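# Stow the printed block in the basket and close it

## Task

Place the printed block inside the pull-out basket of the base cabinet, then slide that basket fully closed. If the robot tips over or is left leaning at the end, the task counts as failed.

## Robot and tools

ROBOT. An omnidirectional base carries a column about 1.7 m tall. A carriage rides up and down it (lift_m, 0 to 1 m) and holds two six-joint arms, left and right, each ending in a five-finger hand. The arm bases sit about 0.57 m + lift_m above the floor, and carriage parts hang about 0.15 m lower. A hand point reaches up to 0.78 m from its shoulder but only about 0.4 m below the arm base. The parked arm pose is joints 1 to 6 = 0, 0.05, 0.05, 1.45, 0, 0. Three cameras exist: carriage_camera (fixed, facing forward, tilted about 20 degrees down) and left_wrist_camera and right_wrist_camera (on the little-finger side of each wrist, aimed at the hand point).

FRAMES. The base frame has its origin on the floor under the base centre, with x forward, y left and z up, in metres. The left_hand and right_hand readings give each hand point in this frame, 0.045 m in front of the palm. Its own +z runs along the straight fingers and +y points out of the palm. base_odometry is given in the odometry frame, which is the base frame at scene start. It counts wheel turns only, so slip shows up as travel. Heading is in rad, left positive, within ±3.142.

move. One action per call. Keys: base, joints, speeds, min_time_s, plus cameras and blocking. An action needs base, joints or both.
- base: an object with exactly one key, an offset from where the base last reported itself. translate_m goes forward if positive, -2 to 2 m. strafe_m goes left if positive, -2 to 2 m. rotate_rad turns counter-clockwise if positive, -6.3 to 6.3 rad.
- joints: one flat object covering both arms, keyed by joint name. Each value is an absolute target, not an offset. Ranges: lift_m 0 to 1 m. <side>_joint1_rad -2.617 to 3.054 (turns the arm about the vertical; 0 forward, positive left). <side>_joint2_rad 0 to 3.141 (shoulder: 0 upper arm back and level, 1.57 up, 3.14 forward). <side>_joint3_rad 0 to 3.141 (elbow: 0 folded, 3.14 straight). <side>_joint4_rad -1.57 to 1.57 (wrist pitch; positive lifts the fingertips). <side>_joint5_rad -1.57 to 1.57 (wrist yaw; positive swings the fingertips right). <side>_joint6_rad -2.094 to 2.094 (roll about the finger direction; positive is clockwise seen from the forearm). Finger keys <side>_hand_little, _ring, _middle, _index, _thumb_bend and _thumb_turn run from -1 (closed, or thumb in front of the palm) to +1 (open, or thumb beside the palm). <side>_hand_force_limit runs -1 to 1, mapping linearly to about 0 to 10 N at the fingertip (15 N for the thumb). <side>_hand_speed runs -0.96 to 1. Both are settings, not motions, and start at 0 and -0.8. Use -0.94 or lower for a gentle grip. A motor only starts when its own target changes.
- speeds: top speeds for this action only. translate_m and strafe_m 0.02 to 0.5 m/s; rotate_rad 0.05 to 1.57 rad/s; lift_m 0.08 to 0.27 m/s (default 0.25).
- min_time_s: 0.1 to 8 s, the least duration of each arm motion. A value of 2 or more keeps hand paths straighter. Too short a value makes the arm whip and overshoot.
- cameras: a list of names or ["all"]. blocking: true (the default) waits until everything is at rest. false returns within about 0.5 s while the robot keeps moving.
An action can last at most 15 s and is cut off at 14 s (time_out). Calling move with no action simply reports the state and images.

OTHER TOOLS. wait(seconds 0 to 10, cameras) lets time pass and ends early once moves have settled. stop(cameras) brakes all running motions, which then read "stopped". It is not instant, and an arm may keep pressing. zoom_image(camera, region [x0,y0,x1,y1] in pixels of the latest 896x504 image, at most 504 each way) gives a closer view. show_instructions shows the reference pages. finished_scene(scene 1) ends the scene for good, and the result must then hold without the robot.

RESULTS. The "move" line reads done, or else the worst status. base_status and joint_status hold one of: moving, done, off_target (at rest but short of target, possibly still pushing), contact_stop, time_out, stopped, not_followed (targets withheld because the arms would come within millimetres of each other or themselves) or limit_stop_at_motor_heat. on_its_own lists what the robot did without being told, where "held at" is a target, not a reading. motor_effort gives percent of maximum, with the peak in brackets. A lift effort that keeps falling while lowering means a hand is resting on something. <side>_hand_stopped_by has six words in the order little, ring, middle, index, thumb_bend, thumb_turn: moving, target, force, stalled or fault. <side>_<motor>_load_n is fingertip force in N, and it drops toward 0 when a grip is lost. Motor temperatures come per arm joint. MOTOR HOT appears at 75 °C, and at 100 °C the arm goes limp for 30 to 60 s or more. Park a warm arm to cool it. The "pictures" line gives the image order.

CAUTIONS. If a call is refused, or a contact_stop or time_out first appears, the later move, wait and finished_scene calls in the same reply are skipped. Keep the carriage low and the arms close when pushing or carrying. Pushing the basket shut or pulling on a handle can pitch the robot over, and so can driving away while a hand holds something fixed. After a contact_stop, back off about 0.2 m instead of driving again. Arms have no contact stop, so bring a hand up to things in small steps. Never let the arms press on or strike each other. Do not drop the block from height, slam the basket or hit furniture hard. Hand readings are often a bit high at long reach, and the hand sags under load.

Each tool is called after "Request:" as name([rows], argument=value, ...), one row to a line, values as JSON.

Reference images:

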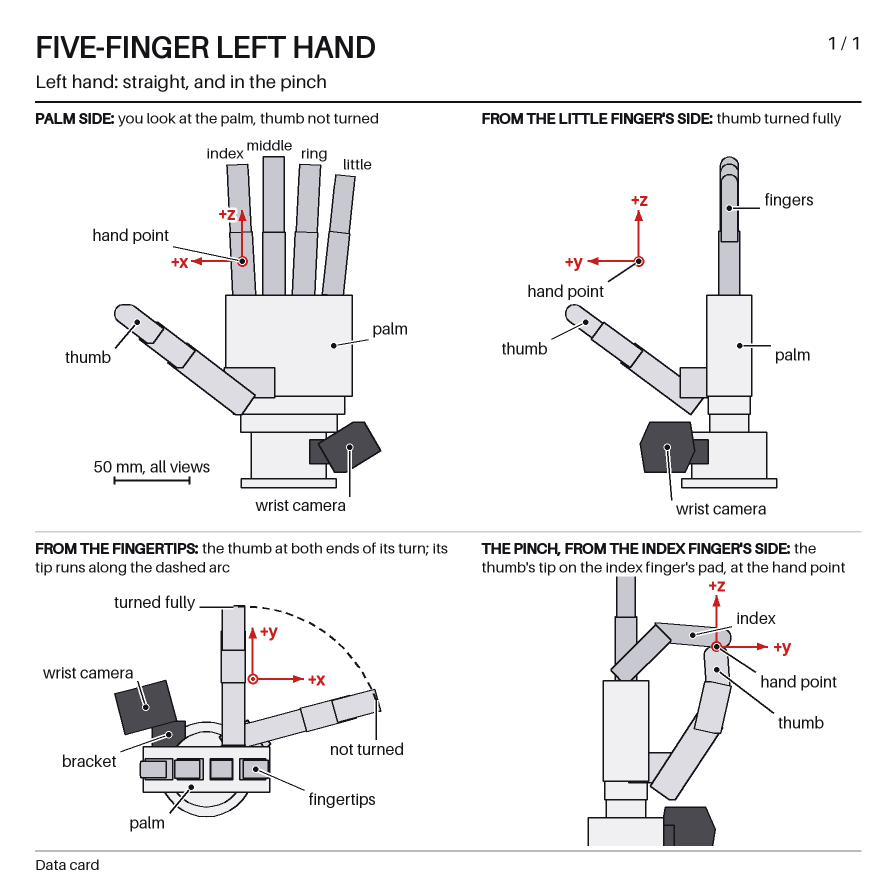

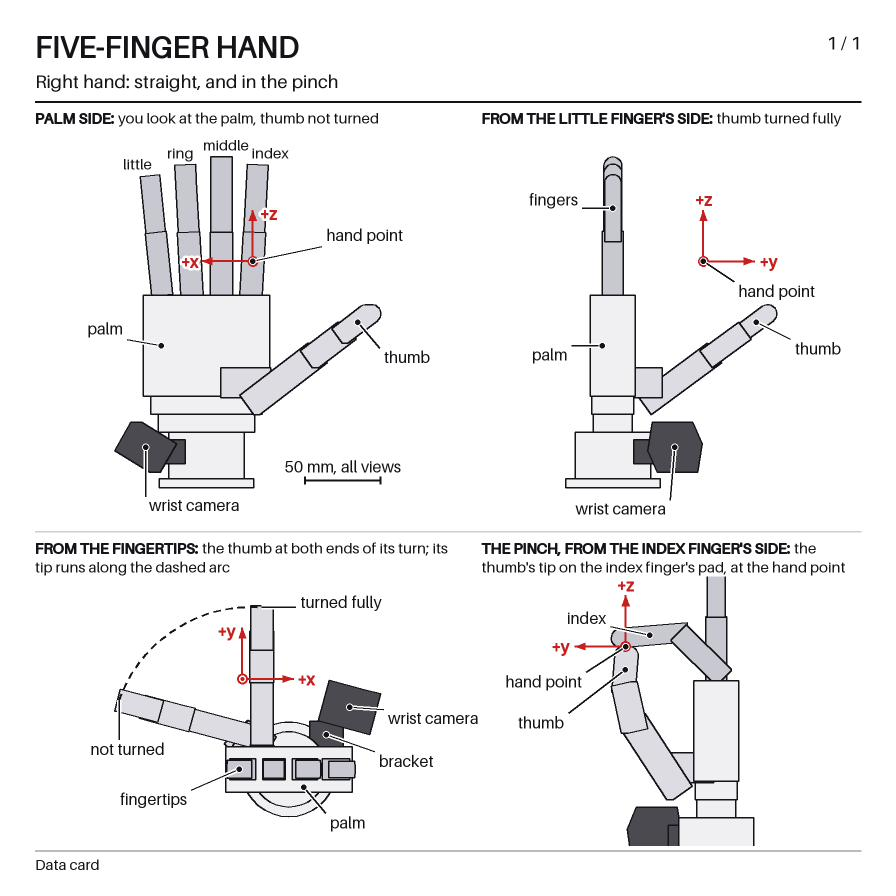

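## Session

Request:
move(cameras=["all"])

Scene clock: 0.00 s.
Joint torques (N m): no reading
Motor temperatures (°C): left_arm=[23 28 32 38 24 26] | right_arm=[24 33 37 37 24 24]
base_odometry: x=+0.000 y=+0.000 heading=+0.000
base_status: not commanded
joint_positions: lift_m=+0.300 left_joint1_rad=+0.008 left_joint2_rad=+0.033 left_joint3_rad=+0.046 left_joint4_rad=+1.436 left_joint5_rad=-0.047 left_joint6_rad=-0.026 right_joint1_rad=+0.019 right_joint2_rad=+0.059 right_joint3_rad=+0.067 right_joint4_rad=+1.465 right_joint5_rad=-0.032 right_joint6_rad=+0.030 left_hand_little=+1.000 left_hand_ring=+1.000 left_hand_middle=+1.000 left_hand_index=+1.000 left_hand_thumb_turn=+1.000 left_hand_thumb_bend=+1.000 left_hand_force_limit=+0.000 left_hand_speed=-0.800 right_hand_little=+1.000 right_hand_ring=+1.000 right_hand_middle=+1.000 right_hand_index=+1.000 right_hand_thumb_turn=+1.000 right_hand_thumb_bend=+1.000 right_hand_force_limit=+0.000 right_hand_speed=-0.800
joint_status: not commanded
left_hand_stopped_by: target,target,target,target,target,target
right_hand_stopped_by: target,target,target,target,target,target
left_little_load_n: 0.0
left_ring_load_n: 0.0
left_middle_load_n: 0.0
left_index_load_n: 0.0
left_thumb_bend_load_n: 0.0
left_thumb_turn_load_n: 0.0
right_little_load_n: 0.0
right_ring_load_n: 0.0
right_middle_load_n: 0.0
right_index_load_n: 0.0
right_thumb_bend_load_n: 0.0
right_thumb_turn_load_n: 0.0
motor_effort: lift_m=+27 drive_wheels=+2
left_hand: x=+0.3090 y=+0.2956 z=+1.3350 quat_wxyz=(+0.700, -0.060, +0.026, -0.711) (m; base frame)
right_hand: x=+0.3020 y=-0.2776 z=+1.3402 quat_wxyz=(+0.724, -0.046, +0.023, -0.688) (m; base frame)
pictures: carriage_camera, left_wrist_camera, right_wrist_camera

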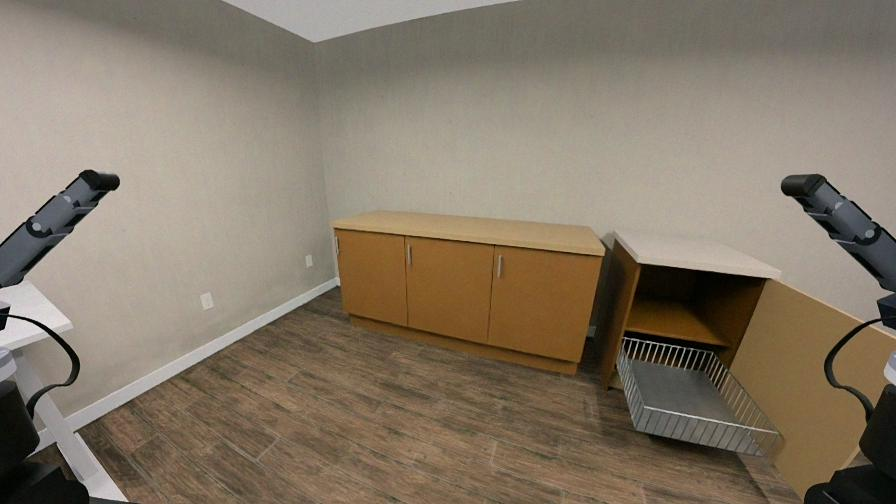

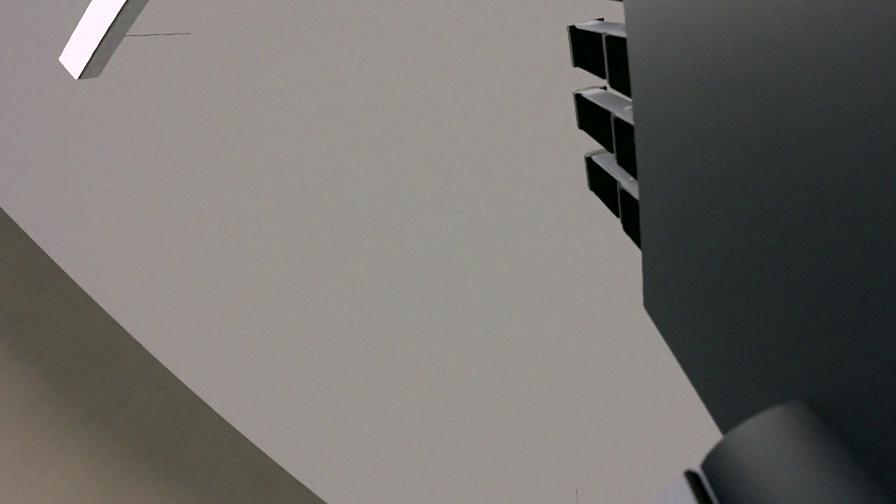

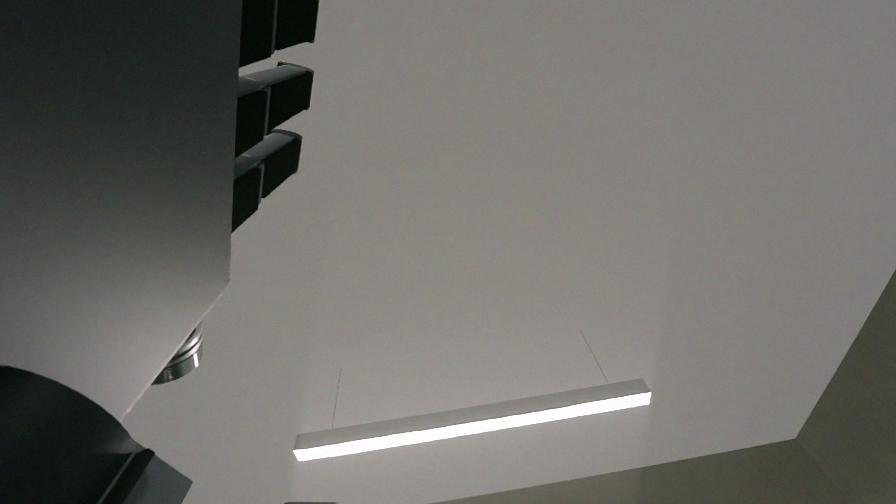

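Request:
move(base={"rotate_rad": 1.0}, cameras=["carriage_camera"])

Request:
move(base={"rotate_rad": 0.8}, cameras=["carriage_camera"])

Scene clock: 5.70 s.
Joint torques (N m): left_arm=[0.05 4.25 5.04 -0.14 -0.02 -0.05] | right_arm=[-0.06 4.19 5.45 -0.03 0.12 -0.05]
move: done
base_odometry: x=+0.000 y=+0.000 heading=+0.999
base_status: done
joint_positions: lift_m=+0.300 left_joint1_rad=+0.008 left_joint2_rad=+0.033 left_joint3_rad=+0.046 left_joint4_rad=+1.436 left_joint5_rad=-0.047 left_joint6_rad=-0.026 right_joint1_rad=+0.019 right_joint2_rad=+0.059 right_joint3_rad=+0.067 right_joint4_rad=+1.465 right_joint5_rad=-0.032 right_joint6_rad=+0.030 left_hand_little=+1.000 left_hand_ring=+1.000 left_hand_middle=+1.000 left_hand_index=+1.000 left_hand_thumb_turn=+1.000 left_hand_thumb_bend=+1.000 left_hand_force_limit=+0.000 left_hand_speed=-0.800 right_hand_little=+1.000 right_hand_ring=+1.000 right_hand_middle=+1.000 right_hand_index=+1.000 right_hand_thumb_turn=+1.000 right_hand_thumb_bend=+1.000 right_hand_force_limit=+0.000 right_hand_speed=-0.800
joint_status: not commanded
left_hand_stopped_by: target,target,target,target,target,target
right_hand_stopped_by: target,target,target,target,target,target
left_little_load_n: 0.0
left_ring_load_n: 0.0
left_middle_load_n: 0.0
left_index_load_n: -0.5
left_thumb_bend_load_n: 0.0
left_thumb_turn_load_n: 0.0
right_little_load_n: 0.0
right_ring_load_n: 0.0
right_middle_load_n: 0.0
right_index_load_n: 0.0
right_thumb_bend_load_n: 0.0
right_thumb_turn_load_n: 0.0
motor_effort: lift_m=+27(27) drive_wheels=+9(18)
left_hand: x=+0.3090 y=+0.2956 z=+1.3350 quat_wxyz=(+0.700, -0.060, +0.026, -0.711) (m; base frame)
right_hand: x=+0.3020 y=-0.2776 z=+1.3402 quat_wxyz=(+0.724, -0.046, +0.023, -0.688) (m; base frame)
pictures: carriage_camera

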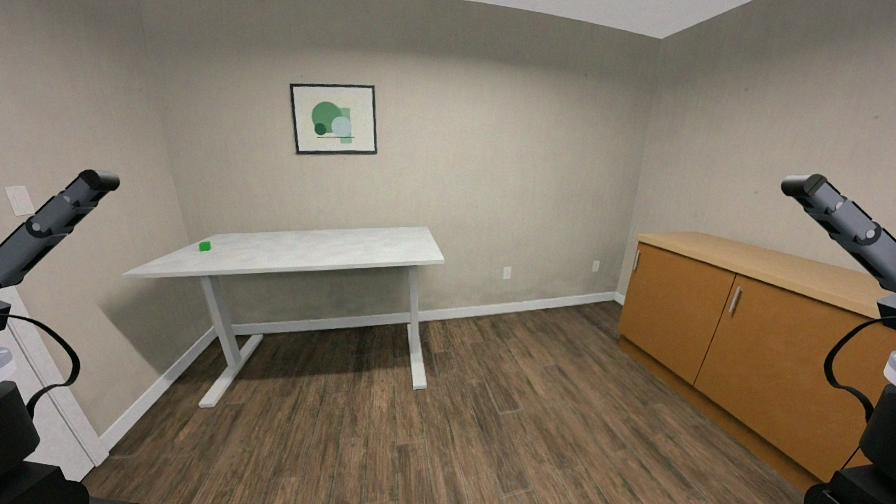

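Scene clock: 8.00 s.
Joint torques (N m): left_arm=[0.05 4.26 5.03 -0.14 -0.02 -0.05] | right_arm=[-0.06 4.19 5.48 -0.03 0.12 -0.05]
move: done
base_odometry: x=+0.000 y=+0.000 heading=+1.799
base_status: done
joint_positions: lift_m=+0.300 left_joint1_rad=+0.008 left_joint2_rad=+0.033 left_joint3_rad=+0.046 left_joint4_rad=+1.435 left_joint5_rad=-0.047 left_joint6_rad=-0.026 right_joint1_rad=+0.019 right_joint2_rad=+0.059 right_joint3_rad=+0.067 right_joint4_rad=+1.466 right_joint5_rad=-0.032 right_joint6_rad=+0.030 left_hand_little=+1.000 left_hand_ring=+1.000 left_hand_middle=+1.000 left_hand_index=+1.000 left_hand_thumb_turn=+1.000 left_hand_thumb_bend=+1.000 left_hand_force_limit=+0.000 left_hand_speed=-0.800 right_hand_little=+1.000 right_hand_ring=+1.000 right_hand_middle=+1.000 right_hand_index=+1.000 right_hand_thumb_turn=+1.000 right_hand_thumb_bend=+1.000 right_hand_force_limit=+0.000 right_hand_speed=-0.800
joint_status: not commanded
left_hand_stopped_by: target,target,target,target,target,target
right_hand_stopped_by: target,target,target,target,target,target
left_little_load_n: 0.0
left_ring_load_n: 0.0
left_middle_load_n: 0.0
left_index_load_n: 0.0
left_thumb_bend_load_n: 0.0
left_thumb_turn_load_n: 0.0
right_little_load_n: 0.0
right_ring_load_n: 0.0
right_middle_load_n: 0.0
right_index_load_n: 0.0
right_thumb_bend_load_n: 0.0
right_thumb_turn_load_n: 0.0
motor_effort: lift_m=+27(28) drive_wheels=+9(20)
left_hand: x=+0.3091 y=+0.2956 z=+1.3349 quat_wxyz=(+0.700, -0.060, +0.026, -0.711) (m; base frame)
right_hand: x=+0.3019 y=-0.2776 z=+1.3402 quat_wxyz=(+0.724, -0.046, +0.023, -0.688) (m; base frame)
pictures: carriage_camera

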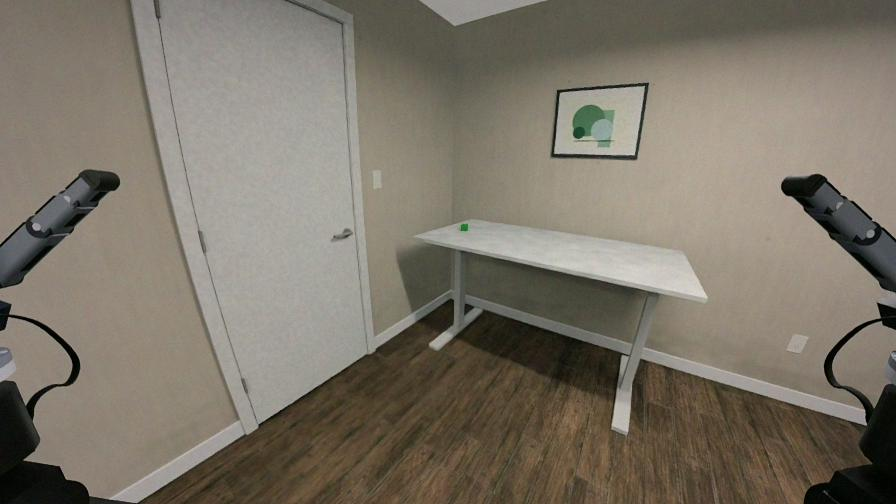

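Request:
zoom_image(camera="carriage_camera", region=[410, 190, 530, 270])

Request:
move(base={"rotate_rad": 1.3}, cameras=["carriage_camera"])

Request:
move(base={"rotate_rad": 1.4}, cameras=["carriage_camera"])

Request:
move(base={"rotate_rad": 1.2}, cameras=["carriage_camera"])

Scaled by 4.200.

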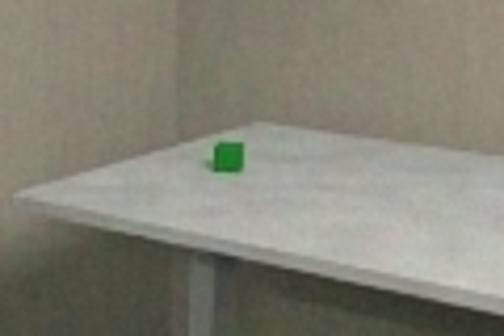

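Scene clock: 14.10 s.
Joint torques (N m): left_arm=[0.05 4.25 5.04 -0.14 -0.02 -0.05] | right_arm=[-0.05 4.16 5.42 -0.03 0.13 -0.04]
move: done
base_odometry: x=+0.000 y=+0.000 heading=+3.098
base_status: done
joint_positions: lift_m=+0.300 left_joint1_rad=+0.008 left_joint2_rad=+0.033 left_joint3_rad=+0.046 left_joint4_rad=+1.435 left_joint5_rad=-0.047 left_joint6_rad=-0.026 right_joint1_rad=+0.019 right_joint2_rad=+0.059 right_joint3_rad=+0.067 right_joint4_rad=+1.466 right_joint5_rad=-0.032 right_joint6_rad=+0.030 left_hand_little=+1.000 left_hand_ring=+1.000 left_hand_middle=+1.000 left_hand_index=+1.000 left_hand_thumb_turn=+1.000 left_hand_thumb_bend=+1.000 left_hand_force_limit=+0.000 left_hand_speed=-0.800 right_hand_little=+1.000 right_hand_ring=+1.000 right_hand_middle=+1.000 right_hand_index=+1.000 right_hand_thumb_turn=+1.000 right_hand_thumb_bend=+1.000 right_hand_force_limit=+0.000 right_hand_speed=-0.800
joint_status: not commanded
left_hand_stopped_by: target,target,target,target,target,target
right_hand_stopped_by: target,target,target,target,target,target
left_little_load_n: 0.0
left_ring_load_n: 0.0
left_middle_load_n: 0.0
left_index_load_n: 0.0
left_thumb_bend_load_n: 0.0
left_thumb_turn_load_n: 0.0
right_little_load_n: 0.0
right_ring_load_n: 0.0
right_middle_load_n: 0.0
right_index_load_n: 0.0
right_thumb_bend_load_n: 0.0
right_thumb_turn_load_n: 0.0
motor_effort: lift_m=+27(28) drive_wheels=+8(21)
left_hand: x=+0.3092 y=+0.2956 z=+1.3349 quat_wxyz=(+0.700, -0.060, +0.026, -0.711) (m; base frame)
right_hand: x=+0.3019 y=-0.2776 z=+1.3402 quat_wxyz=(+0.724, -0.046, +0.023, -0.688) (m; base frame)
pictures: carriage_camera

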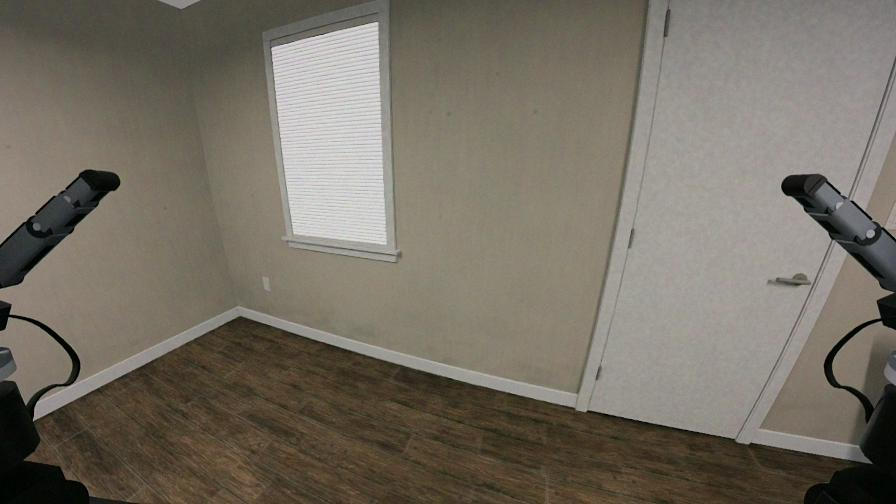

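Scene clock: 17.07 s.
Joint torques (N m): left_arm=[0.06 4.25 5.04 -0.13 -0.03 -0.05] | right_arm=[-0.06 4.16 5.45 -0.03 0.12 -0.05]
move: done
base_odometry: x=+0.000 y=+0.000 heading=-1.785
base_status: done
joint_positions: lift_m=+0.300 left_joint1_rad=+0.008 left_joint2_rad=+0.033 left_joint3_rad=+0.046 left_joint4_rad=+1.435 left_joint5_rad=-0.047 left_joint6_rad=-0.026 right_joint1_rad=+0.019 right_joint2_rad=+0.059 right_joint3_rad=+0.067 right_joint4_rad=+1.465 right_joint5_rad=-0.032 right_joint6_rad=+0.030 left_hand_little=+1.000 left_hand_ring=+1.000 left_hand_middle=+1.000 left_hand_index=+1.000 left_hand_thumb_turn=+1.000 left_hand_thumb_bend=+1.000 left_hand_force_limit=+0.000 left_hand_speed=-0.800 right_hand_little=+1.000 right_hand_ring=+1.000 right_hand_middle=+1.000 right_hand_index=+1.000 right_hand_thumb_turn=+1.000 right_hand_thumb_bend=+1.000 right_hand_force_limit=+0.000 right_hand_speed=-0.800
joint_status: not commanded
left_hand_stopped_by: target,target,target,target,target,target
right_hand_stopped_by: target,target,target,target,target,target
left_little_load_n: 0.0
left_ring_load_n: 0.0
left_middle_load_n: 0.0
left_index_load_n: 0.0
left_thumb_bend_load_n: 0.0
left_thumb_turn_load_n: 0.0
right_little_load_n: 0.0
right_ring_load_n: 0.0
right_middle_load_n: 0.0
right_index_load_n: 0.0
right_thumb_bend_load_n: 0.0
right_thumb_turn_load_n: 0.0
motor_effort: lift_m=+27(27) drive_wheels=+10(23)
left_hand: x=+0.3092 y=+0.2956 z=+1.3349 quat_wxyz=(+0.700, -0.060, +0.026, -0.711) (m; base frame)
right_hand: x=+0.3021 y=-0.2776 z=+1.3401 quat_wxyz=(+0.724, -0.046, +0.024, -0.688) (m; base frame)
pictures: carriage_camera

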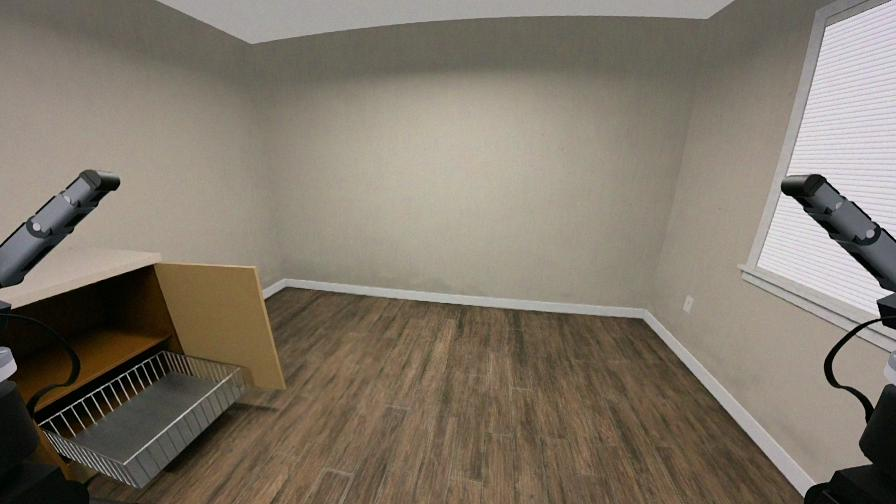

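Scene clock: 19.83 s.
Joint torques (N m): left_arm=[0.03 4.26 5.03 -0.13 -0.03 -0.05] | right_arm=[-0.05 4.18 5.44 -0.02 0.13 -0.05]
move: done
base_odometry: x=+0.000 y=+0.000 heading=-0.586
base_status: done
joint_positions: lift_m=+0.300 left_joint1_rad=+0.008 left_joint2_rad=+0.033 left_joint3_rad=+0.046 left_joint4_rad=+1.435 left_joint5_rad=-0.047 left_joint6_rad=-0.026 right_joint1_rad=+0.019 right_joint2_rad=+0.059 right_joint3_rad=+0.067 right_joint4_rad=+1.464 right_joint5_rad=-0.032 right_joint6_rad=+0.030 left_hand_little=+1.000 left_hand_ring=+1.000 left_hand_middle=+1.000 left_hand_index=+1.000 left_hand_thumb_turn=+1.000 left_hand_thumb_bend=+1.000 left_hand_force_limit=+0.000 left_hand_speed=-0.800 right_hand_little=+1.000 right_hand_ring=+1.000 right_hand_middle=+1.000 right_hand_index=+1.000 right_hand_thumb_turn=+1.000 right_hand_thumb_bend=+1.000 right_hand_force_limit=+0.000 right_hand_speed=-0.800
joint_status: not commanded
left_hand_stopped_by: target,target,target,target,target,target
right_hand_stopped_by: target,target,target,target,target,target
left_little_load_n: 0.0
left_ring_load_n: 0.0
left_middle_load_n: 0.0
left_index_load_n: 0.0
left_thumb_bend_load_n: 0.0
left_thumb_turn_load_n: 0.0
right_little_load_n: 0.0
right_ring_load_n: 0.0
right_middle_load_n: 0.0
right_index_load_n: 0.0
right_thumb_bend_load_n: 0.0
right_thumb_turn_load_n: 0.0
motor_effort: lift_m=+27(27) drive_wheels=+11(20)
left_hand: x=+0.3093 y=+0.2956 z=+1.3349 quat_wxyz=(+0.700, -0.060, +0.026, -0.711) (m; base frame)
right_hand: x=+0.3023 y=-0.2776 z=+1.3401 quat_wxyz=(+0.724, -0.046, +0.024, -0.688) (m; base frame)
pictures: carriage_camera

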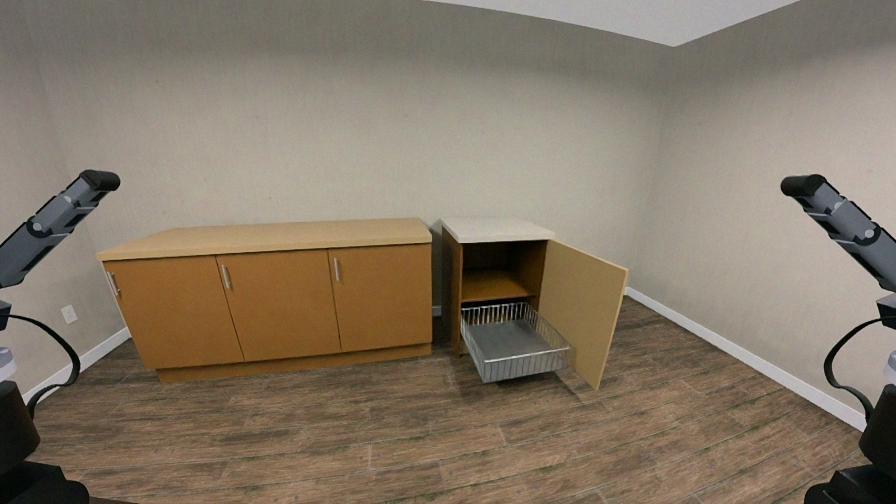

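Request:
zoom_image(camera="carriage_camera", region=[420, 200, 640, 400])

Request:
move(base={"rotate_rad": 1.798}, cameras=["carriage_camera"])

Scaled by 2.291.

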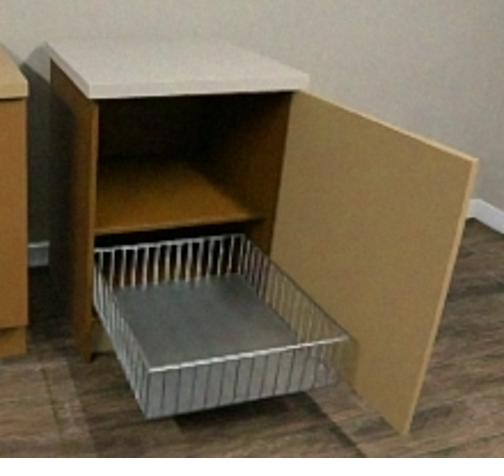

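Scene clock: 124.67 s.
Joint torques (N m): left_arm=[0.05 4.25 5.04 -0.13 -0.03 -0.05] | right_arm=[-0.06 4.19 5.45 -0.01 0.12 -0.05]
Motor temperatures (°C): left_arm=[22 28 34 33 22 24] | right_arm=[24 31 38 32 24 22]
move: done
base_odometry: x=+0.000 y=+0.000 heading=+1.212
base_status: done
joint_positions: lift_m=+0.300 left_joint1_rad=+0.008 left_joint2_rad=+0.033 left_joint3_rad=+0.046 left_joint4_rad=+1.434 left_joint5_rad=-0.047 left_joint6_rad=-0.026 right_joint1_rad=+0.019 right_joint2_rad=+0.059 right_joint3_rad=+0.067 right_joint4_rad=+1.463 right_joint5_rad=-0.032 right_joint6_rad=+0.030 left_hand_little=+1.000 left_hand_ring=+1.000 left_hand_middle=+1.000 left_hand_index=+1.000 left_hand_thumb_turn=+1.000 left_hand_thumb_bend=+1.000 left_hand_force_limit=+0.000 left_hand_speed=-0.800 right_hand_little=+1.000 right_hand_ring=+1.000 right_hand_middle=+1.000 right_hand_index=+1.000 right_hand_thumb_turn=+1.000 right_hand_thumb_bend=+1.000 right_hand_force_limit=+0.000 right_hand_speed=-0.800
joint_status: not commanded
left_hand_stopped_by: target,target,target,target,target,target
right_hand_stopped_by: target,target,target,target,target,target
left_little_load_n: 0.0
left_ring_load_n: 0.0
left_middle_load_n: 0.0
left_index_load_n: 0.0
left_thumb_bend_load_n: 0.0
left_thumb_turn_load_n: 0.0
right_little_load_n: 0.0
right_ring_load_n: 0.0
right_middle_load_n: 0.0
right_index_load_n: 0.0
right_thumb_bend_load_n: 0.0
right_thumb_turn_load_n: 0.0
motor_effort: lift_m=+27(28) drive_wheels=+11(19)
left_hand: x=+0.3094 y=+0.2956 z=+1.3348 quat_wxyz=(+0.700, -0.061, +0.026, -0.711) (m; base frame)
right_hand: x=+0.3025 y=-0.2776 z=+1.3400 quat_wxyz=(+0.724, -0.047, +0.024, -0.688) (m; base frame)
pictures: carriage_camera

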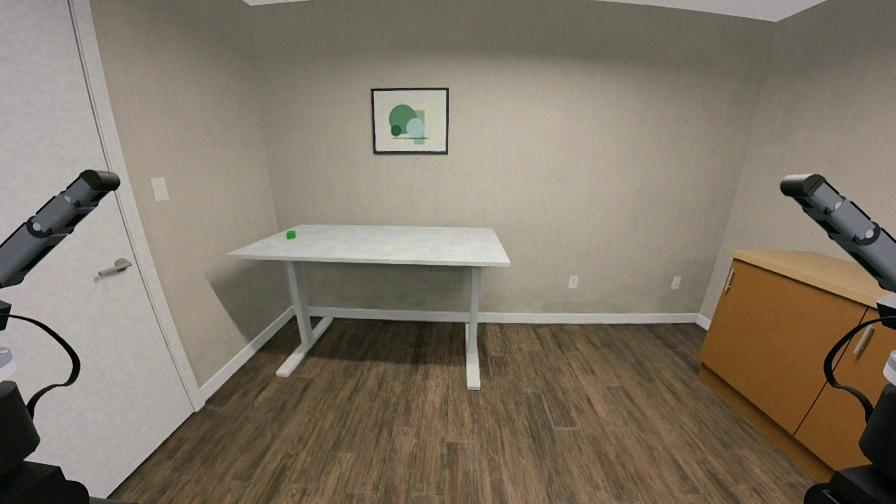

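Request:
move(base={"strafe_m": 0.8}, speeds={"strafe_m": 0.3}, cameras=["carriage_camera"])

Request:
move(base={"translate_m": 0.5}, speeds={"translate_m": 0.25}, cameras=["carriage_camera"])

Scene clock: 133.60 s.
Joint torques (N m): left_arm=[0.03 4.26 5.05 -0.13 -0.01 -0.05] | right_arm=[-0.06 4.18 5.45 0 0.12 -0.04]
move: done
base_odometry: x=-0.749 y=+0.280 heading=+1.213
base_status: done
joint_positions: lift_m=+0.300 left_joint1_rad=+0.008 left_joint2_rad=+0.033 left_joint3_rad=+0.046 left_joint4_rad=+1.434 left_joint5_rad=-0.047 left_joint6_rad=-0.026 right_joint1_rad=+0.019 right_joint2_rad=+0.059 right_joint3_rad=+0.067 right_joint4_rad=+1.463 right_joint5_rad=-0.032 right_joint6_rad=+0.030 left_hand_little=+1.000 left_hand_ring=+1.000 left_hand_middle=+1.000 left_hand_index=+1.000 left_hand_thumb_turn=+1.000 left_hand_thumb_bend=+1.000 left_hand_force_limit=+0.000 left_hand_speed=-0.800 right_hand_little=+1.000 right_hand_ring=+1.000 right_hand_middle=+1.000 right_hand_index=+1.000 right_hand_thumb_turn=+1.000 right_hand_thumb_bend=+1.000 right_hand_force_limit=+0.000 right_hand_speed=-0.800
joint_status: not commanded
left_hand_stopped_by: target,target,target,target,target,target
right_hand_stopped_by: target,target,target,target,target,target
left_little_load_n: 0.0
left_ring_load_n: 0.0
left_middle_load_n: 0.0
left_index_load_n: 0.0
left_thumb_bend_load_n: 0.0
left_thumb_turn_load_n: 0.0
right_little_load_n: 0.0
right_ring_load_n: 0.0
right_middle_load_n: 0.0
right_index_load_n: 0.0
right_thumb_bend_load_n: 0.0
right_thumb_turn_load_n: 0.0
motor_effort: lift_m=+27(28) drive_wheels=-13(30)
left_hand: x=+0.3094 y=+0.2957 z=+1.3348 quat_wxyz=(+0.701, -0.061, +0.026, -0.711) (m; base frame)
right_hand: x=+0.3025 y=-0.2776 z=+1.3400 quat_wxyz=(+0.724, -0.047, +0.024, -0.688) (m; base frame)
pictures: carriage_camera

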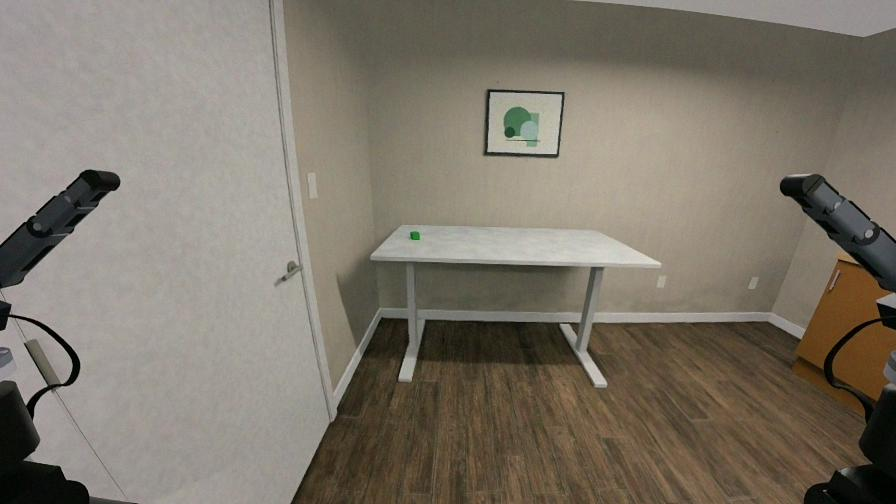

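Scene clock: 136.90 s.
Joint torques (N m): left_arm=[0.03 4.25 5.05 -0.11 -0.02 -0.06] | right_arm=[-0.05 4.18 5.46 -0.01 0.13 -0.05]
move: done
base_odometry: x=-0.575 y=+0.749 heading=+1.213
base_status: done
joint_positions: lift_m=+0.300 left_joint1_rad=+0.008 left_joint2_rad=+0.033 left_joint3_rad=+0.046 left_joint4_rad=+1.435 left_joint5_rad=-0.047 left_joint6_rad=-0.026 right_joint1_rad=+0.019 right_joint2_rad=+0.059 right_joint3_rad=+0.067 right_joint4_rad=+1.464 right_joint5_rad=-0.032 right_joint6_rad=+0.030 left_hand_little=+1.000 left_hand_ring=+1.000 left_hand_middle=+1.000 left_hand_index=+1.000 left_hand_thumb_turn=+1.000 left_hand_thumb_bend=+1.000 left_hand_force_limit=+0.000 left_hand_speed=-0.800 right_hand_little=+1.000 right_hand_ring=+1.000 right_hand_middle=+1.000 right_hand_index=+1.000 right_hand_thumb_turn=+1.000 right_hand_thumb_bend=+1.000 right_hand_force_limit=+0.000 right_hand_speed=-0.800
joint_status: not commanded
left_hand_stopped_by: target,target,target,target,target,target
right_hand_stopped_by: target,target,target,target,target,target
left_little_load_n: 0.0
left_ring_load_n: 0.0
left_middle_load_n: 0.0
left_index_load_n: 0.0
left_thumb_bend_load_n: 0.0
left_thumb_turn_load_n: 0.0
right_little_load_n: 0.0
right_ring_load_n: 0.0
right_middle_load_n: 0.0
right_index_load_n: 0.0
right_thumb_bend_load_n: 0.0
right_thumb_turn_load_n: 0.0
motor_effort: lift_m=+27(28) drive_wheels=-5(17)
left_hand: x=+0.3092 y=+0.2957 z=+1.3349 quat_wxyz=(+0.701, -0.060, +0.026, -0.711) (m; base frame)
right_hand: x=+0.3023 y=-0.2776 z=+1.3401 quat_wxyz=(+0.724, -0.046, +0.024, -0.688) (m; base frame)
pictures: carriage_camera

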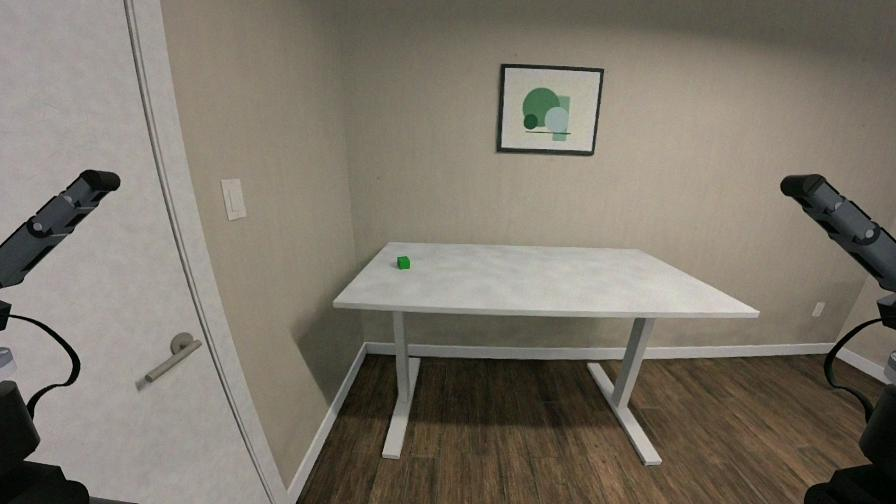

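Request:
move(joints={"lift_m": 0.5, "left_joint1_rad": 0, "left_joint2_rad": 2.4, "left_joint3_rad": 2.1, "left_joint4_rad": -0.36, "left_joint5_rad": 0, "left_joint6_rad": 0, "left_hand_thumb_turn": -1, "left_hand_speed": -0.6}, min_time_s=3, cameras=["carriage_camera", "left_wrist_camera"])

Scene clock: 171.47 s.
Joint torques (N m): left_arm=[-0.47 -12 7.99 1.37 0.09 0.1] | right_arm=[-0.08 4.18 5.45 -0.01 0.12 -0.04]
move: done
base_odometry: x=-0.575 y=+0.749 heading=+1.213
base_status: not commanded
joint_positions: lift_m=+0.500 left_joint1_rad=+0.006 left_joint2_rad=+2.373 left_joint3_rad=+2.082 left_joint4_rad=-0.341 left_joint5_rad=-0.014 left_joint6_rad=-0.013 right_joint1_rad=+0.019 right_joint2_rad=+0.059 right_joint3_rad=+0.067 right_joint4_rad=+1.464 right_joint5_rad=-0.032 right_joint6_rad=+0.030 left_hand_little=+1.000 left_hand_ring=+1.000 left_hand_middle=+1.000 left_hand_index=+1.000 left_hand_thumb_turn=-1.000 left_hand_thumb_bend=+1.000 left_hand_force_limit=+0.000 left_hand_speed=-0.600 right_hand_little=+1.000 right_hand_ring=+1.000 right_hand_middle=+1.000 right_hand_index=+1.000 right_hand_thumb_turn=+1.000 right_hand_thumb_bend=+1.000 right_hand_force_limit=+0.000 right_hand_speed=-0.800
joint_status: all done
left_hand_stopped_by: target,target,target,target,target,target
right_hand_stopped_by: target,target,target,target,target,target
left_little_load_n: 0.0
left_ring_load_n: 0.0
left_middle_load_n: 0.0
left_index_load_n: 0.0
left_thumb_bend_load_n: 0.0
left_thumb_turn_load_n: 0.0
right_little_load_n: 0.0
right_ring_load_n: 0.0
right_middle_load_n: 0.0
right_index_load_n: 0.0
right_thumb_bend_load_n: 0.0
right_thumb_turn_load_n: 0.0
motor_effort: lift_m=+28(39) drive_wheels=-3(8)
left_hand: x=+0.8599 y=+0.2929 z=+1.1665 quat_wxyz=(+0.323, -0.639, +0.622, -0.317) (m; base frame)
right_hand: x=+0.3023 y=-0.2776 z=+1.5400 quat_wxyz=(+0.724, -0.046, +0.024, -0.688) (m; base frame)
pictures: carriage_camera, left_wrist_camera
camera_calibration:
carriage_camera: T_world_to_cam=[[0.0124188, -0.999775, 0.0172134, -0.0267755], [-0.311127, -0.0202238, -0.950153, 1.47143], [0.950287, 0.00644417, -0.311308, 0.334381], [0, 0, 0, 1]] pos_world=[0.140378, 0.000833635, 1.50264]
left_wrist_camera: T_world_to_cam=[[0.601354, -0.22389, 0.766972, -1.34315], [-0.483161, -0.866431, 0.125905, 0.523405], [0.63634, -0.446285, -0.629207, 0.433491], [0, 0, 0, 1]] pos_world=[0.784748, 0.346237, 1.23701]

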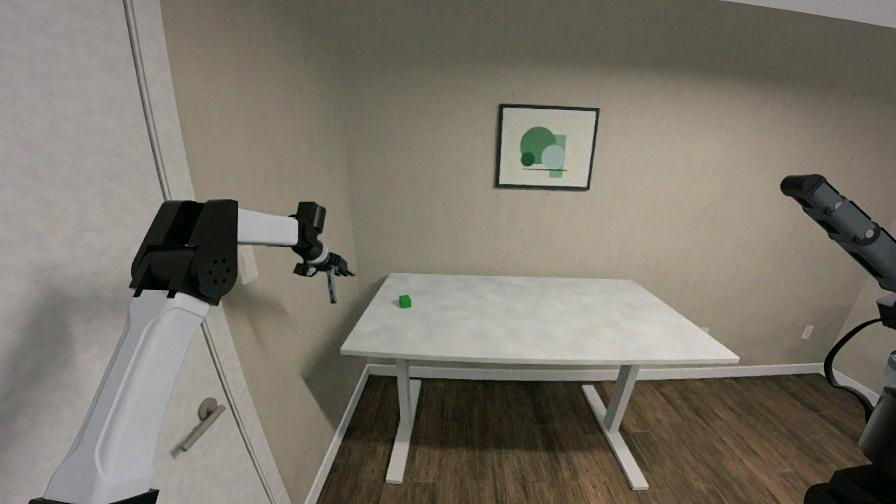

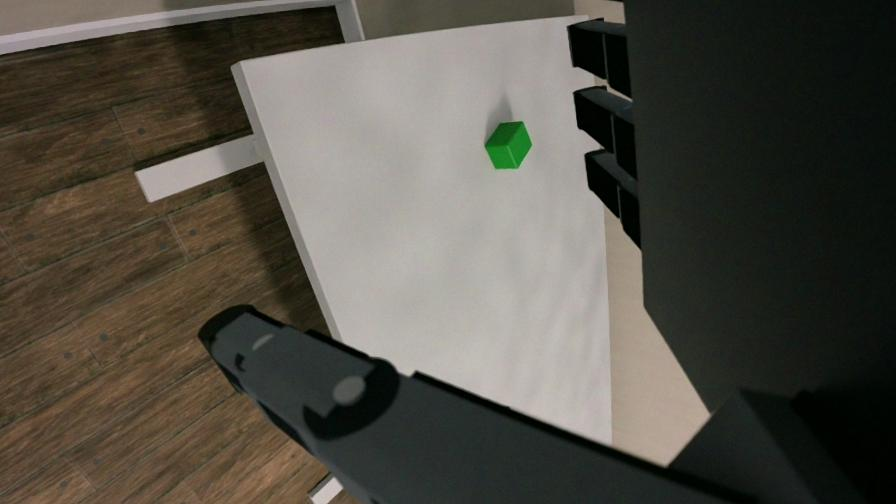

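Request:
move(base={"strafe_m": -0.08}, speeds={"strafe_m": 0.15})

Request:
move(base={"translate_m": 0.4}, joints={"lift_m": 0.35}, speeds={"translate_m": 0.2}, cameras=["carriage_camera", "left_wrist_camera"])

Scene clock: 188.73 s.
Joint torques (N m): left_arm=[0.24 -12.04 8.01 1.4 0.02 0.1] | right_arm=[-0.09 4.19 5.45 -0.01 0.13 -0.05]
Motor temperatures (°C): left_arm=[22 34 37 35 22 24] | right_arm=[23 31 37 30 23 22]
move: done
base_odometry: x=-0.500 y=+0.721 heading=+1.214
base_status: done
joint_positions: lift_m=+0.500 left_joint1_rad=-0.002 left_joint2_rad=+2.373 left_joint3_rad=+2.082 left_joint4_rad=-0.346 left_joint5_rad=-0.010 left_joint6_rad=-0.013 right_joint1_rad=+0.020 right_joint2_rad=+0.059 right_joint3_rad=+0.067 right_joint4_rad=+1.464 right_joint5_rad=-0.033 right_joint6_rad=+0.030 left_hand_little=+1.000 left_hand_ring=+1.000 left_hand_middle=+1.000 left_hand_index=+1.000 left_hand_thumb_turn=-1.000 left_hand_thumb_bend=+1.000 left_hand_force_limit=+0.000 left_hand_speed=-0.600 right_hand_little=+1.000 right_hand_ring=+1.000 right_hand_middle=+1.000 right_hand_index=+1.000 right_hand_thumb_turn=+1.000 right_hand_thumb_bend=+1.000 right_hand_force_limit=+0.000 right_hand_speed=-0.800
joint_status: not commanded
left_hand_stopped_by: target,target,target,target,target,target
right_hand_stopped_by: target,target,target,target,target,target
left_little_load_n: 0.0
left_ring_load_n: 0.0
left_middle_load_n: 0.0
left_index_load_n: 0.0
left_thumb_bend_load_n: 0.0
left_thumb_turn_load_n: 0.0
right_little_load_n: 0.0
right_ring_load_n: 0.0
right_middle_load_n: 0.0
right_index_load_n: 0.0
right_thumb_bend_load_n: 0.0
right_thumb_turn_load_n: 0.0
motor_effort: lift_m=+28(29) drive_wheels=-2(17)
left_hand: x=+0.8587 y=+0.2872 z=+1.1657 quat_wxyz=(+0.319, -0.636, +0.626, -0.318) (m; base frame)
right_hand: x=+0.3023 y=-0.2775 z=+1.5400 quat_wxyz=(+0.724, -0.046, +0.024, -0.688) (m; base frame)
pictures: none

Scene clock: 191.83 s.
Joint torques (N m): left_arm=[0.21 -13.11 7.23 1.49 0.04 0.1] | right_arm=[-0.08 4.18 5.45 -0.02 0.13 -0.04]
move: done
base_odometry: x=-0.359 y=+1.095 heading=+1.213
base_status: done
joint_positions: lift_m=+0.350 left_joint1_rad=-0.002 left_joint2_rad=+2.384 left_joint3_rad=+2.092 left_joint4_rad=-0.357 left_joint5_rad=-0.009 left_joint6_rad=-0.013 right_joint1_rad=+0.020 right_joint2_rad=+0.059 right_joint3_rad=+0.067 right_joint4_rad=+1.465 right_joint5_rad=-0.033 right_joint6_rad=+0.030 left_hand_little=+1.000 left_hand_ring=+1.000 left_hand_middle=+1.000 left_hand_index=+1.000 left_hand_thumb_turn=-1.000 left_hand_thumb_bend=+1.000 left_hand_force_limit=+0.000 left_hand_speed=-0.600 right_hand_little=+1.000 right_hand_ring=+1.000 right_hand_middle=+1.000 right_hand_index=+1.000 right_hand_thumb_turn=+1.000 right_hand_thumb_bend=+1.000 right_hand_force_limit=+0.000 right_hand_speed=-0.800
joint_status: all done
left_hand_stopped_by: target,target,target,target,target,target
right_hand_stopped_by: target,target,target,target,target,target
left_little_load_n: 0.0
left_ring_load_n: 0.0
left_middle_load_n: 0.0
left_index_load_n: 0.0
left_thumb_bend_load_n: 0.0
left_thumb_turn_load_n: 0.0
right_little_load_n: 0.0
right_ring_load_n: 0.0
right_middle_load_n: 0.0
right_index_load_n: 0.0
right_thumb_bend_load_n: 0.0
right_thumb_turn_load_n: 0.0
motor_effort: lift_m=+26(31) drive_wheels=-8(18)
left_hand: x=+0.8582 y=+0.2871 z=+1.0113 quat_wxyz=(+0.315, -0.638, +0.628, -0.314) (m; base frame)
right_hand: x=+0.3022 y=-0.2775 z=+1.3902 quat_wxyz=(+0.724, -0.046, +0.024, -0.688) (m; base frame)
pictures: carriage_camera, left_wrist_camera
camera_calibration:
carriage_camera: T_world_to_cam=[[0.0124188, -0.999775, 0.0172134, -0.0241969], [-0.311127, -0.0202238, -0.950153, 1.3291], [0.950287, 0.00644417, -0.311308, 0.287747], [0, 0, 0, 1]] pos_world=[0.140378, 0.000833635, 1.35284]
left_wrist_camera: T_world_to_cam=[[0.611561, -0.228981, 0.757338, -1.22193], [-0.490909, -0.860491, 0.136246, 0.531534], [0.620485, -0.455107, -0.638651, 0.36012], [0, 0, 0, 1]] pos_world=[0.78477, 0.341475, 1.08299]

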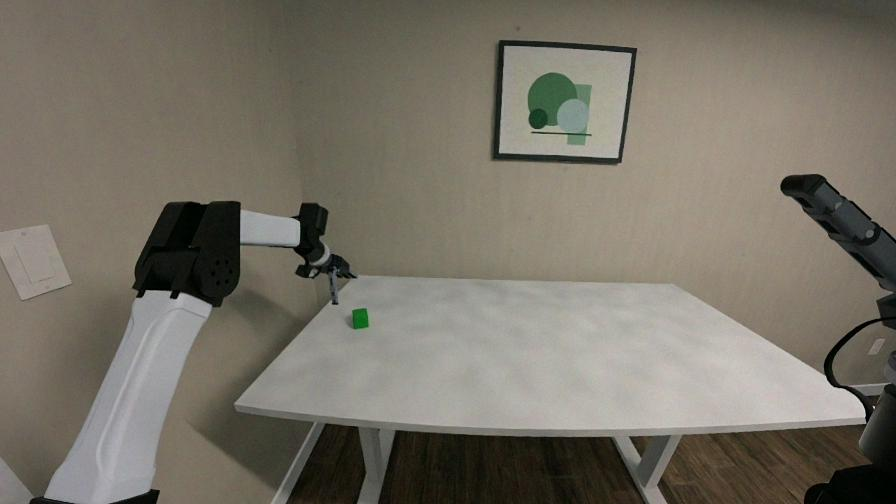

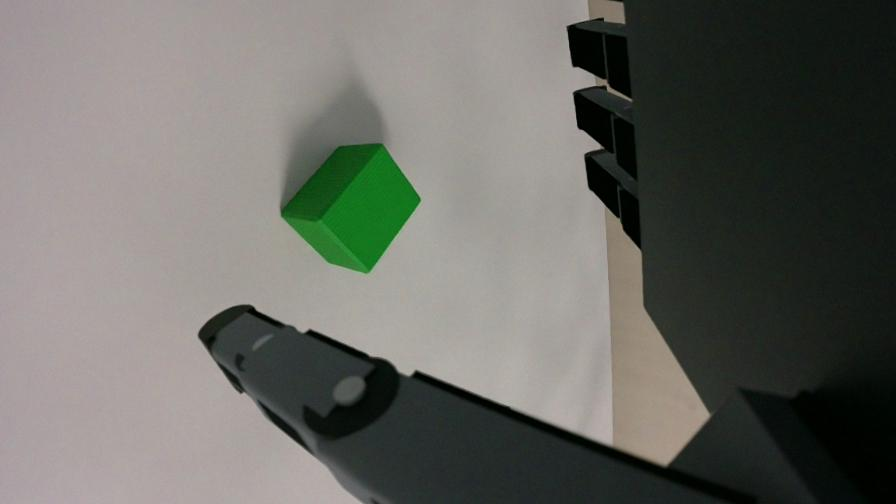

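Request:
zoom_image(camera="left_wrist_camera", region=[260, 120, 440, 290])

Request:
zoom_image(camera="carriage_camera", region=[280, 190, 400, 350])

Scaled by 2.800.

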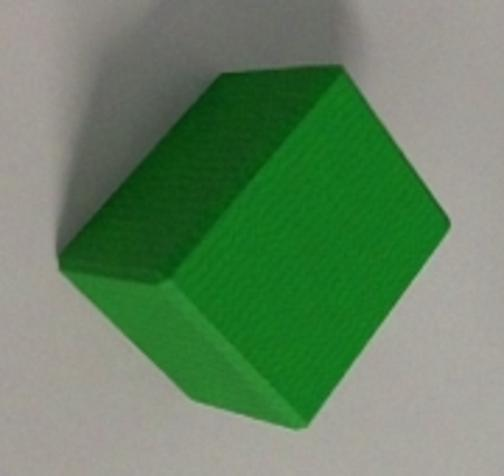

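Scaled by 3.150.

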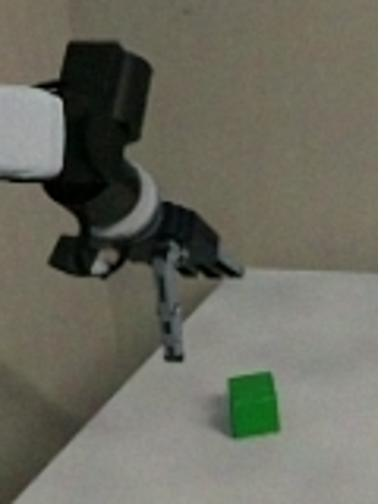

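Request:
move(joints={"lift_m": 0.42, "left_joint1_rad": 0.15, "left_joint2_rad": 2.6, "left_joint3_rad": 2.45, "left_joint4_rad": -1.16, "left_joint5_rad": 0.874, "left_joint6_rad": 1.234}, min_time_s=3, cameras=["carriage_camera", "left_wrist_camera"])

Scene clock: 332.23 s.
Joint torques (N m): left_arm=[0.58 -11.77 7.01 0.47 0.74 0.08] | right_arm=[-0.09 4.18 5.46 -0.01 0.13 -0.04]
Motor temperatures (°C): left_arm=[22 52 38 36 21 23] | right_arm=[23 29 37 27 23 21]
move: done
base_odometry: x=-0.359 y=+1.095 heading=+1.213
base_status: not commanded
joint_positions: lift_m=+0.420 left_joint1_rad=+0.144 left_joint2_rad=+2.568 left_joint3_rad=+2.433 left_joint4_rad=-1.145 left_joint5_rad=+0.863 left_joint6_rad=+1.219 right_joint1_rad=+0.020 right_joint2_rad=+0.059 right_joint3_rad=+0.067 right_joint4_rad=+1.465 right_joint5_rad=-0.033 right_joint6_rad=+0.030 left_hand_little=+1.000 left_hand_ring=+1.000 left_hand_middle=+1.000 left_hand_index=+1.000 left_hand_thumb_turn=-1.000 left_hand_thumb_bend=+1.000 left_hand_force_limit=+0.000 left_hand_speed=-0.600 right_hand_little=+1.000 right_hand_ring=+1.000 right_hand_middle=+1.000 right_hand_index=+1.000 right_hand_thumb_turn=+1.000 right_hand_thumb_bend=+1.000 right_hand_force_limit=+0.000 right_hand_speed=-0.800
joint_status: all done
left_hand_stopped_by: target,target,target,target,target,target
right_hand_stopped_by: target,target,target,target,target,target
left_little_load_n: 0.0
left_ring_load_n: 0.0
left_middle_load_n: -0.5
left_index_load_n: -0.5
left_thumb_bend_load_n: 0.0
left_thumb_turn_load_n: 0.0
right_little_load_n: 0.0
right_ring_load_n: 0.0
right_middle_load_n: 0.0
right_index_load_n: 0.0
right_thumb_bend_load_n: 0.0
right_thumb_turn_load_n: 0.0
motor_effort: lift_m=+28(38) drive_wheels=+8(11)
left_hand: x=+0.7408 y=+0.2752 z=+1.0529 quat_wxyz=(+0.088, -0.162, +0.886, -0.425) (m; base frame)
right_hand: x=+0.3022 y=-0.2775 z=+1.4600 quat_wxyz=(+0.724, -0.046, +0.024, -0.688) (m; base frame)
pictures: carriage_camera, left_wrist_camera
camera_calibration:
carriage_camera: T_world_to_cam=[[0.0124188, -0.999775, 0.0172134, -0.0253984], [-0.311127, -0.0202238, -0.950153, 1.39542], [0.950287, 0.00644417, -0.311308, 0.309476], [0, 0, 0, 1]] pos_world=[0.140378, 0.000833635, 1.42264]
left_wrist_camera: T_world_to_cam=[[-0.010566, -0.675538, 0.737249, -0.579437], [-0.979497, 0.155329, 0.12829, 0.54872], [-0.201181, -0.720778, -0.663329, 1.16187], [0, 0, 0, 1]] pos_world=[0.765093, 0.360786, 1.1275]

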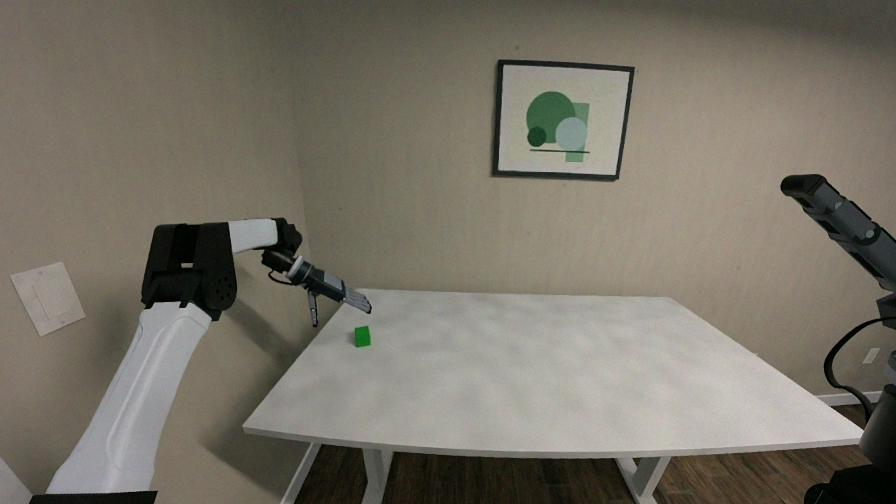

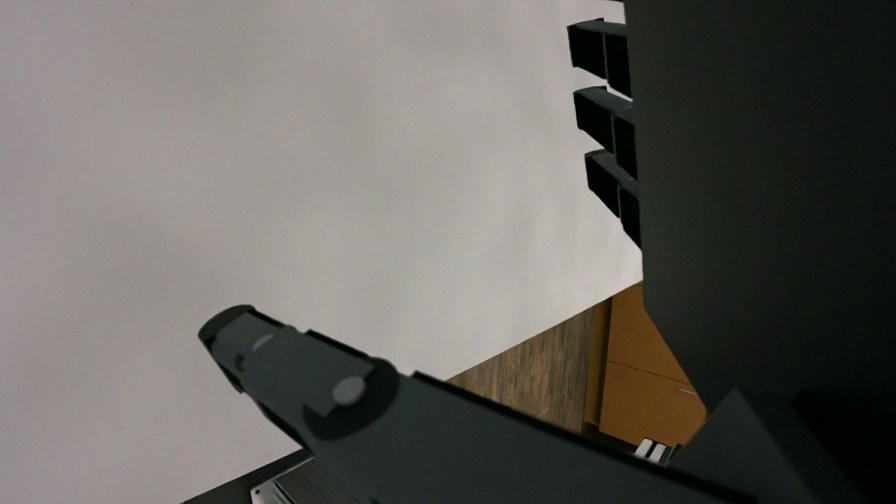

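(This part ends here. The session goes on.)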